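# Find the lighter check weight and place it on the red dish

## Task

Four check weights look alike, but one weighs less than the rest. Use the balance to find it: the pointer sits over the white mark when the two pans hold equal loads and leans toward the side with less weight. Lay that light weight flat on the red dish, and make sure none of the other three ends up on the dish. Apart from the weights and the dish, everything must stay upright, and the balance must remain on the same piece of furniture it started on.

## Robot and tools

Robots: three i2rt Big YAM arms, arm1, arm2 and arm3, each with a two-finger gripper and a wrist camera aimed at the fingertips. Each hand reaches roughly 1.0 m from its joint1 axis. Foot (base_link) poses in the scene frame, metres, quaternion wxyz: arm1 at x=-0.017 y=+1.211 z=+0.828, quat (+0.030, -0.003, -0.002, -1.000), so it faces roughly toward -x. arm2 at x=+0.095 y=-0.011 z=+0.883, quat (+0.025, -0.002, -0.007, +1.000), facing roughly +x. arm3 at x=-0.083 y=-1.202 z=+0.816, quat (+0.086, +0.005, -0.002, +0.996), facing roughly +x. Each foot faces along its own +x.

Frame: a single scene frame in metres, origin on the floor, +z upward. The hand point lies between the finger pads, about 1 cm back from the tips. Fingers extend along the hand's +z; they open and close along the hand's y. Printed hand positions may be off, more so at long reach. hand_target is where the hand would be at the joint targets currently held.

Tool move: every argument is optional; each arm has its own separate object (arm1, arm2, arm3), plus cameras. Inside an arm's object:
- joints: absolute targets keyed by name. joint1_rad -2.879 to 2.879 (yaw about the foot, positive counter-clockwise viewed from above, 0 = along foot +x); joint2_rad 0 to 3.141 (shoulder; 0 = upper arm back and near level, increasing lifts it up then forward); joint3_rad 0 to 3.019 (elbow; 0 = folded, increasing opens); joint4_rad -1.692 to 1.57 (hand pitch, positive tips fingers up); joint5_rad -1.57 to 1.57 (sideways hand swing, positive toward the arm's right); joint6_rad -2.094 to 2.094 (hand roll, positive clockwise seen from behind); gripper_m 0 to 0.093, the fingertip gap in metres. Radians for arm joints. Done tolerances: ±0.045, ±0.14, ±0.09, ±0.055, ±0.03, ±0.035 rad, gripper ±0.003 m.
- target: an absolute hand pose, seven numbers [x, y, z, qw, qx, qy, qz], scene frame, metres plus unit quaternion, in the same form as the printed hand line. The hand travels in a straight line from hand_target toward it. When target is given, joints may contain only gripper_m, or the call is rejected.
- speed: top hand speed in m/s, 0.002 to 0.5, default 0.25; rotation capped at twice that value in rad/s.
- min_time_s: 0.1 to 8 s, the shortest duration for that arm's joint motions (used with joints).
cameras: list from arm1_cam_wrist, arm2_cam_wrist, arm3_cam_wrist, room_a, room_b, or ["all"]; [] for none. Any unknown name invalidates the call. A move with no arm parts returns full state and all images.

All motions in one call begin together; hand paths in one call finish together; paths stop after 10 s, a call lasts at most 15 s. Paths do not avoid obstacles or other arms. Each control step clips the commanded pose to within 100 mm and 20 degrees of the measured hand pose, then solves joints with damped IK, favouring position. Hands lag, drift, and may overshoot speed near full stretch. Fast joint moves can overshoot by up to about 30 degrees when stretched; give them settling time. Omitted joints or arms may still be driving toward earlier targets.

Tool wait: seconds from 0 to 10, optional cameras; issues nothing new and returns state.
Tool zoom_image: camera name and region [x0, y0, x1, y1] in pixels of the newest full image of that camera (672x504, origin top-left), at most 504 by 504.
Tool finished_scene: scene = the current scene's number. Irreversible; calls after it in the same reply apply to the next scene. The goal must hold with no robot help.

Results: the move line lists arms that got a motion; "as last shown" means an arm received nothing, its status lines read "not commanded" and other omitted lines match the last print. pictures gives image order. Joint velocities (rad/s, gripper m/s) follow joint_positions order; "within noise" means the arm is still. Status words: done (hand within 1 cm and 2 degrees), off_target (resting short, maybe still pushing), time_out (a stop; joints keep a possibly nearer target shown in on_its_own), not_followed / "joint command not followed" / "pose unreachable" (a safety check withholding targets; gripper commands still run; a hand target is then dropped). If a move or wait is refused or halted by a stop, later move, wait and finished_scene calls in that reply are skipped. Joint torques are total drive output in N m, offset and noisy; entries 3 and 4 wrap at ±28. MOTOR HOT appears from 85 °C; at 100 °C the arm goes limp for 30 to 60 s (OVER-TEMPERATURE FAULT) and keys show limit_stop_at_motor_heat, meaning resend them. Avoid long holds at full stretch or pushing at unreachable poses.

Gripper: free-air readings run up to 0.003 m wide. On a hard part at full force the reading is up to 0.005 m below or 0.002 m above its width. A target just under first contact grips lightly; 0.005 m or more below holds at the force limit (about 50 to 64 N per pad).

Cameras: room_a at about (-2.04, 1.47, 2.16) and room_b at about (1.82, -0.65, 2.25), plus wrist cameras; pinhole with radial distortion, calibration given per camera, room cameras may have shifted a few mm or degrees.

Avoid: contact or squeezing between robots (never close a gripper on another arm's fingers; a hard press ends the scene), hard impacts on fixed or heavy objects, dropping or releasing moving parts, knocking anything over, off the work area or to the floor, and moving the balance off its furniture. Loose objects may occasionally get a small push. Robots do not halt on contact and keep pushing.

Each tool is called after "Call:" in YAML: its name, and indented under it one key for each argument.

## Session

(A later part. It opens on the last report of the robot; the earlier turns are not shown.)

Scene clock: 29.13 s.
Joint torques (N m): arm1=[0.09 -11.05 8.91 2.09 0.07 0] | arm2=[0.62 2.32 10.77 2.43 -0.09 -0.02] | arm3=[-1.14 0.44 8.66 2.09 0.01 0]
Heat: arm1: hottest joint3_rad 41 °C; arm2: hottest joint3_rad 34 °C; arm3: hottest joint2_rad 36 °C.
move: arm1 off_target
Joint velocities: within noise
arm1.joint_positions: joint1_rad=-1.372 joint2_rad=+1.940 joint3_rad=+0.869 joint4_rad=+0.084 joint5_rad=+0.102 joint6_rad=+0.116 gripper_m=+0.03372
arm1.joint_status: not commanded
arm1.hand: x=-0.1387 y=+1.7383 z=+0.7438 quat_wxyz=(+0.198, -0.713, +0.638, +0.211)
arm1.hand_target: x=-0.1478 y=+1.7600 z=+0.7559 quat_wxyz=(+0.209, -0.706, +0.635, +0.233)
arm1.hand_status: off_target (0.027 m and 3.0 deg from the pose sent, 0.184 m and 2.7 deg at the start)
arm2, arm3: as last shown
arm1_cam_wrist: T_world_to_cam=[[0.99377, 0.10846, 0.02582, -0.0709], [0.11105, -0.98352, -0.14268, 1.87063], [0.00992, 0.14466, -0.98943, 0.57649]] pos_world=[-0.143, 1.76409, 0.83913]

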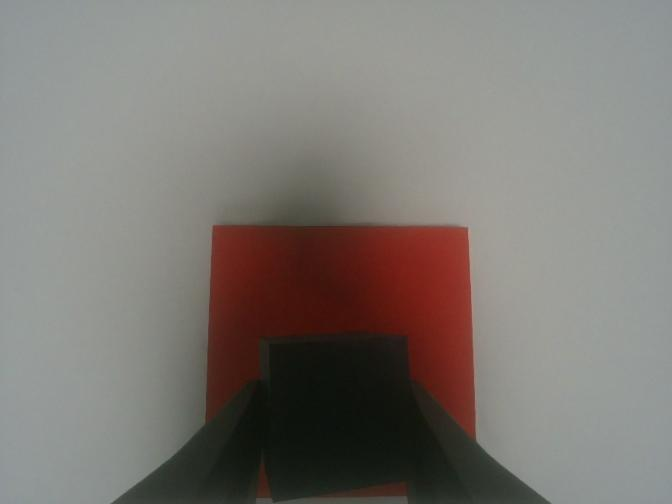

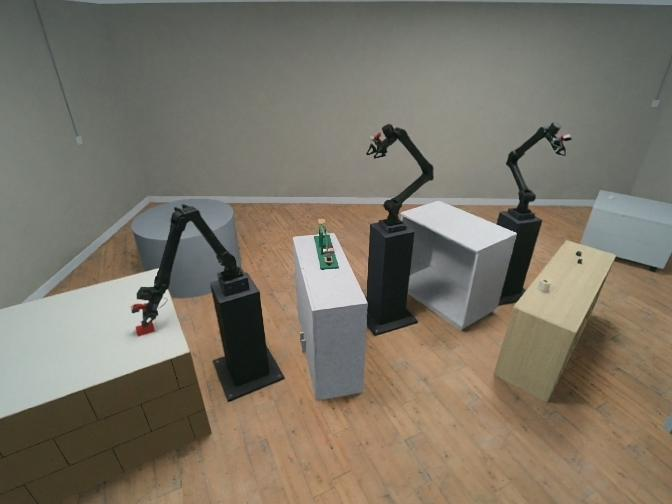

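Call:
move:
  arm1: {"target": [-0.148, 1.759, 0.733, -0.2095, 0.706, -0.6353, -0.2327], "speed": 0.08}
  cameras: ["arm1_cam_wrist","room_a"]

Call:
zoom_image:
  camera: "room_a"
  region: [110, 290, 180, 360]

Scene clock: 30.83 s.
Joint torques (N m): arm1=[0.26 -10.81 8.08 2.17 0.1 -0.03] | arm2=[0.67 2.55 10.74 2.41 -0.09 -0.03] | arm3=[-1.14 0.32 8.64 2.06 0.01 0]
Heat: arm1: hottest joint3_rad 41 °C; arm2: hottest joint3_rad 34 °C; arm3: hottest joint2_rad 36 °C.
move: arm1 off_target
Joint velocities: within noise
arm1.joint_positions: joint1_rad=-1.372 joint2_rad=+1.994 joint3_rad=+0.870 joint4_rad=+0.140 joint5_rad=+0.102 joint6_rad=+0.116 gripper_m=+0.03372
arm1.joint_status: not commanded
arm1.hand: x=-0.1389 y=+1.7383 z=+0.7241 quat_wxyz=(+0.199, -0.713, +0.638, +0.212)
arm1.hand_target: x=-0.1478 y=+1.7582 z=+0.7338 quat_wxyz=(+0.209, -0.706, +0.635, +0.233)
arm1.hand_status: off_target (0.024 m and 2.8 deg from the pose sent, 0.025 m and 3.0 deg at the start)
arm2, arm3: as last shown
arm1_cam_wrist: T_world_to_cam=[[0.99379, 0.10841, 0.02522, -0.06968], [0.11095, -0.98299, -0.14638, 1.8696], [0.00892, 0.14827, -0.98891, 0.5501]] pos_world=[-0.14309, 1.76379, 0.81943]

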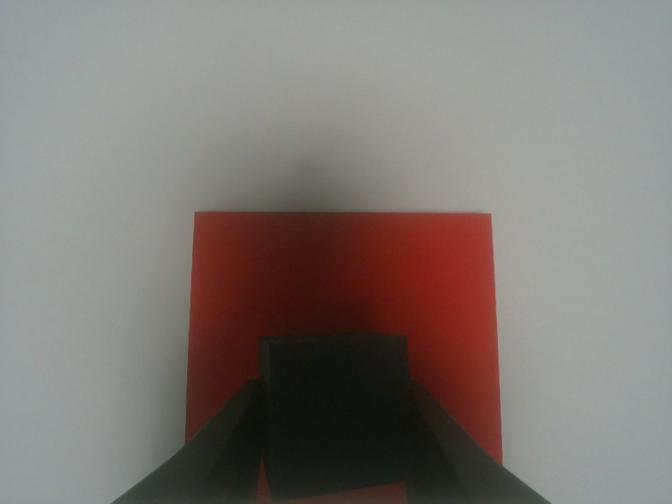

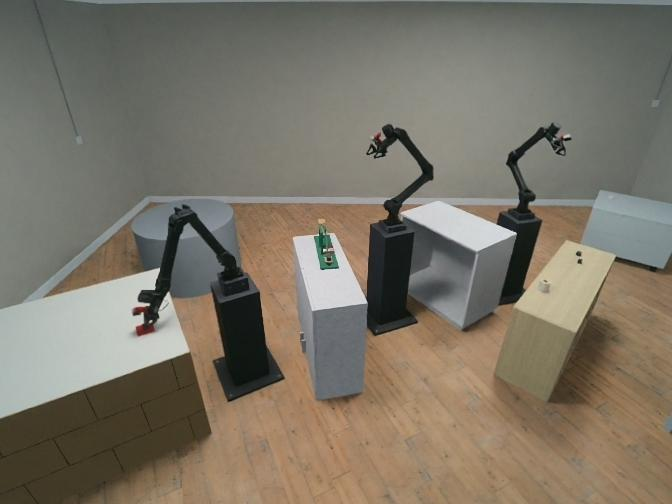

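Scaled by 7.200 from the camera's image (finer frame: 960x720).

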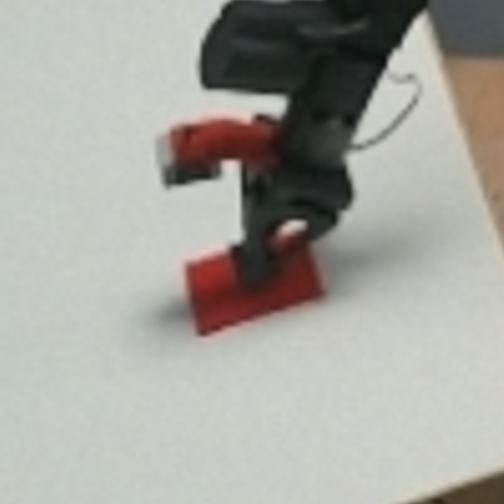

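Call:
move:
  arm1: {"target": [-0.148, 1.759, 0.725, -0.2095, 0.706, -0.6353, -0.2327], "speed": 0.05}
  cameras: ["arm1_cam_wrist"]

Call:
move:
  arm1: {"target": [-0.148, 1.759, 0.717, -0.2095, 0.706, -0.6353, -0.2327], "speed": 0.05}
  cameras: ["arm1_cam_wrist", "room_a"]

Call:
zoom_image:
  camera: "room_a"
  region: [120, 300, 170, 350]

Scene clock: 32.10 s.
Joint torques (N m): arm1=[0.38 -9.7 8.1 2.09 0.1 0.02] | arm2=[0.5 2.43 10.77 2.43 -0.09 -0.02] | arm3=[-1.14 0.44 8.59 2.04 0.01 0]
Heat: arm1: hottest joint3_rad 41 °C; arm2: hottest joint3_rad 34 °C; arm3: hottest joint2_rad 36 °C.
move: arm1 off_target
Joint velocities: within noise
arm1.joint_positions: joint1_rad=-1.372 joint2_rad=+2.002 joint3_rad=+0.870 joint4_rad=+0.160 joint5_rad=+0.102 joint6_rad=+0.116 gripper_m=+0.03372
arm1.joint_status: not commanded
arm1.hand: x=-0.1395 y=+1.7405 z=+0.7227 quat_wxyz=(+0.202, -0.711, +0.637, +0.217)
arm1.hand_target: x=-0.1478 y=+1.7582 z=+0.7256 quat_wxyz=(+0.209, -0.706, +0.635, +0.233)
arm1.hand_status: off_target (0.020 m and 2.1 deg from the pose sent, 0.023 m and 2.8 deg at the start)
arm2, arm3: as last shown
arm1_cam_wrist: T_world_to_cam=[[0.99388, 0.10794, 0.02345, -0.06718], [0.1103, -0.9812, -0.15838, 1.8771], [0.00591, 0.15999, -0.9871, 0.52626]] pos_world=[-0.14339, 1.76486, 0.81834]

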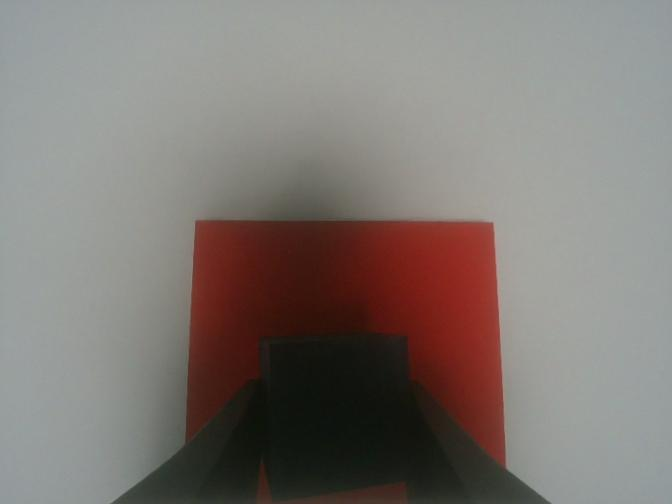

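Scene clock: 33.07 s.
Joint torques (N m): arm1=[0.09 -9.11 8.28 2 0.09 -0.05] | arm2=[0.5 2.55 10.76 2.36 -0.09 -0.01] | arm3=[-1.2 0.38 8.64 2.03 0.01 0.01]
Heat: arm1: hottest joint3_rad 41 °C; arm2: hottest joint3_rad 34 °C; arm3: hottest joint2_rad 36 °C.
move: arm1 off_target
Joint velocities: within noise
arm1.joint_positions: joint1_rad=-1.372 joint2_rad=+2.008 joint3_rad=+0.870 joint4_rad=+0.181 joint5_rad=+0.103 joint6_rad=+0.116 gripper_m=+0.03372
arm1.joint_status: not commanded
arm1.hand: x=-0.1401 y=+1.7432 z=+0.7222 quat_wxyz=(+0.206, -0.709, +0.636, +0.223)
arm1.hand_target: x=-0.1478 y=+1.7582 z=+0.7176 quat_wxyz=(+0.210, -0.706, +0.635, +0.233)
arm1.hand_status: off_target (0.018 m and 1.3 deg from the pose sent, 0.021 m and 2.1 deg at the start)
arm2, arm3: as last shown
arm1_cam_wrist: T_world_to_cam=[[0.99399, 0.10731, 0.02157, -0.06437], [0.10943, -0.97891, -0.1725, 1.88576], [0.0026, 0.17382, -0.98477, 0.49917]] pos_world=[-0.14368, 1.76613, 0.81825]

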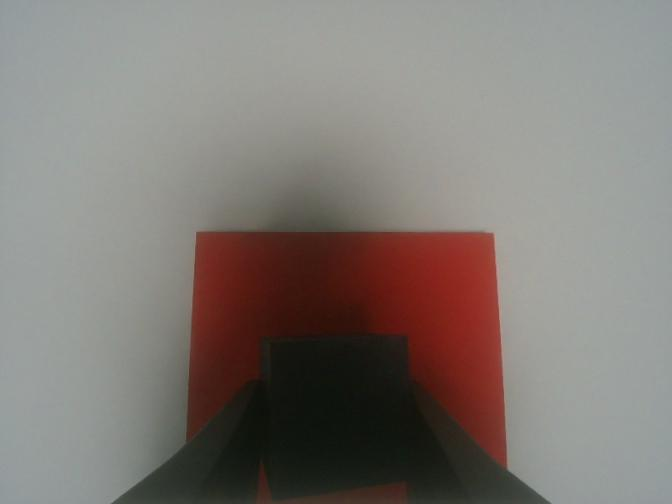

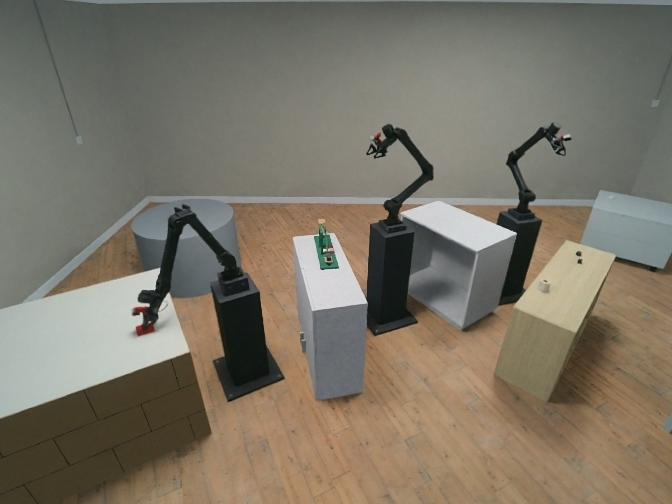

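Scaled by 10.080 from the camera's image (finer frame: 960x720).

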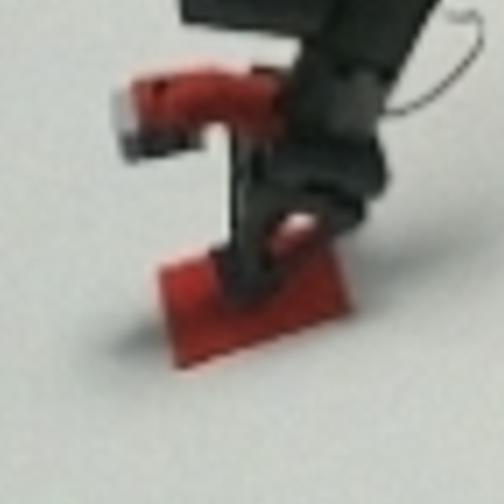

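Call:
move:
  arm1: {"joints": {"gripper_m": 0.065}}

Call:
move:
  arm1: {"target": [-0.14, 1.65, 0.90, -0.2095, 0.706, -0.6353, -0.2327], "speed": 0.25}
  cameras: ["arm1_cam_wrist", "arm2_cam_wrist", "room_a"]

Call:
zoom_image:
  camera: "room_a"
  region: [120, 300, 170, 350]

Scene clock: 37.37 s.
Joint torques (N m): arm1=[-0.03 -10.34 7.35 1.94 0.07 -0.02] | arm2=[0.56 2.49 10.71 2.35 -0.09 -0.01] | arm3=[-1.2 0.38 8.66 2.06 0 0]
Heat: arm1: hottest joint3_rad 42 °C; arm2: hottest joint3_rad 35 °C; arm3: hottest joint2_rad 36 °C.
move: arm1 done
Joint velocities: within noise
arm1.joint_positions: joint1_rad=-1.372 joint2_rad=+2.034 joint3_rad=+0.881 joint4_rad=+0.184 joint5_rad=+0.103 joint6_rad=+0.116 gripper_m=+0.06489
arm1.joint_status: all done
arm1.hand: x=-0.1403 y=+1.7436 z=+0.7123 quat_wxyz=(+0.203, -0.711, +0.637, +0.218)
arm1.hand_target: x=-0.1478 y=+1.7583 z=+0.7176 quat_wxyz=(+0.210, -0.706, +0.635, +0.233)
arm1.hand_status: not commanded
arm2, arm3: as last shown
pictures: none

Scene clock: 39.13 s.
Joint torques (N m): arm1=[0.62 -8 8.9 1.1 0.2 0.06] | arm2=[0.38 2.26 10.78 2.4 -0.1 -0.01] | arm3=[-1.08 0.44 8.62 2.07 0.01 0]
Heat: arm1: hottest joint3_rad 41 °C; arm2: hottest joint3_rad 35 °C; arm3: hottest joint2_rad 36 °C.
move: arm1 off_target
Joint velocities: within noise
arm1.joint_positions: joint1_rad=-1.317 joint2_rad=+1.392 joint3_rad=+0.681 joint4_rad=-0.247 joint5_rad=+0.136 joint6_rad=+0.161 gripper_m=+0.06493
arm1.joint_status: not commanded
arm1.hand: x=-0.1333 y=+1.6494 z=+0.8913 quat_wxyz=(+0.208, -0.708, +0.636, +0.224)
arm1.hand_target: x=-0.1400 y=+1.6501 z=+0.9000 quat_wxyz=(+0.210, -0.706, +0.635, +0.233)
arm1.hand_status: off_target (0.011 m and 1.0 deg from the pose sent, 0.210 m and 2.0 deg at the start)
arm2: as last shown
arm3.joint_positions: joint1_rad=-0.065 joint2_rad=+0.649 joint3_rad=+1.390 joint4_rad=-1.161 joint5_rad=-0.034 joint6_rad=-0.702 gripper_m=+0.09396
arm3.joint_status: not commanded
arm3.hand: x=-0.3410 y=-1.1470 z=+1.3892 quat_wxyz=(-0.236, +0.811, +0.203, -0.495)
arm3.hand_target: x=-0.3379 y=-1.1478 z=+1.4003 quat_wxyz=(-0.241, +0.805, +0.201, -0.504)
arm3.hand_status: not commanded
arm1_cam_wrist: T_world_to_cam=[[0.99416, 0.10569, 0.02204, -0.06249], [0.10793, -0.97817, -0.17758, 1.82552], [0.00279, 0.17892, -0.98386, 0.67265]] pos_world=[-0.13678, 1.67192, 0.98735]
arm2_cam_wrist: T_world_to_cam=[[0.99884, 0.04787, -0.00407, -0.08987], [0.03653, -0.8118, -0.58278, 1.03787], [-0.0312, 0.58196, -0.81262, 1.12386]] pos_world=[0.08692, 0.1928, 1.51775]

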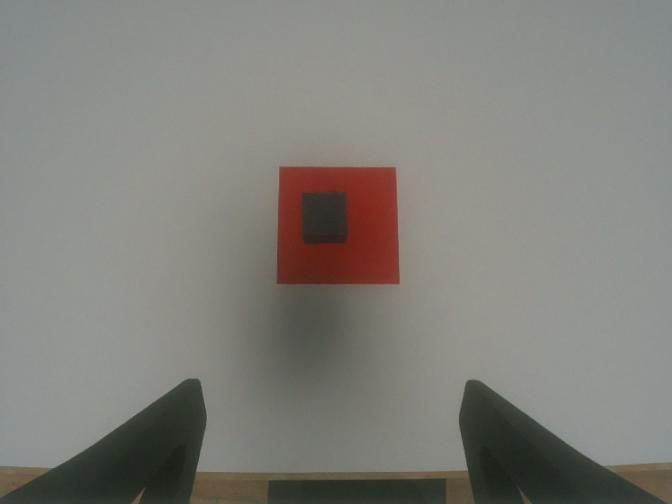

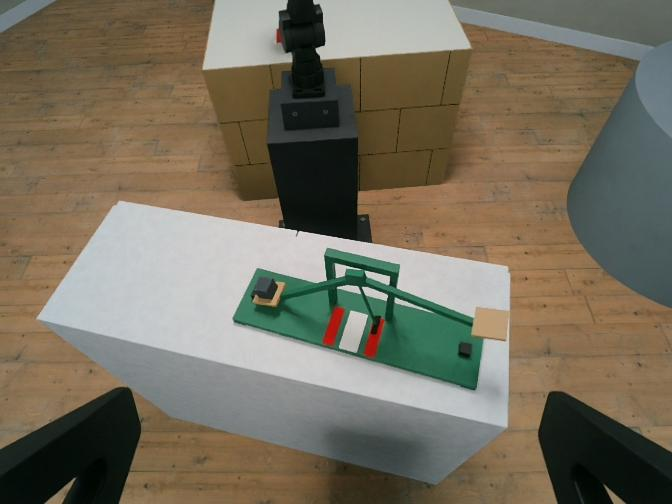

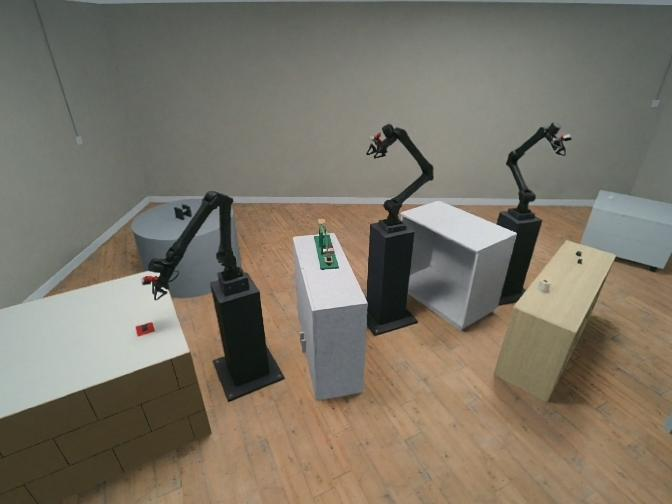

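Scaled by 10.080 from the camera's image (finer frame: 960x720).

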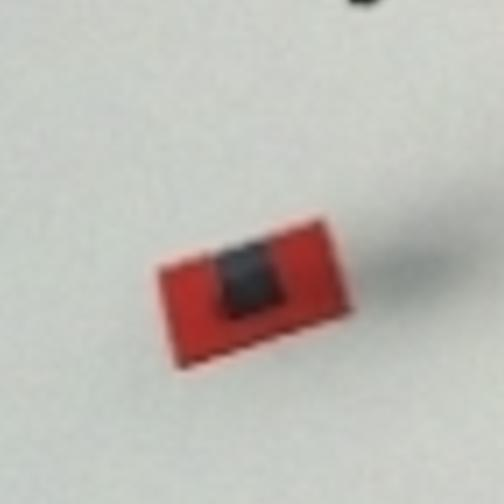

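Call:
finished_scene:
  scene: 1

The scene is finished: the task was done.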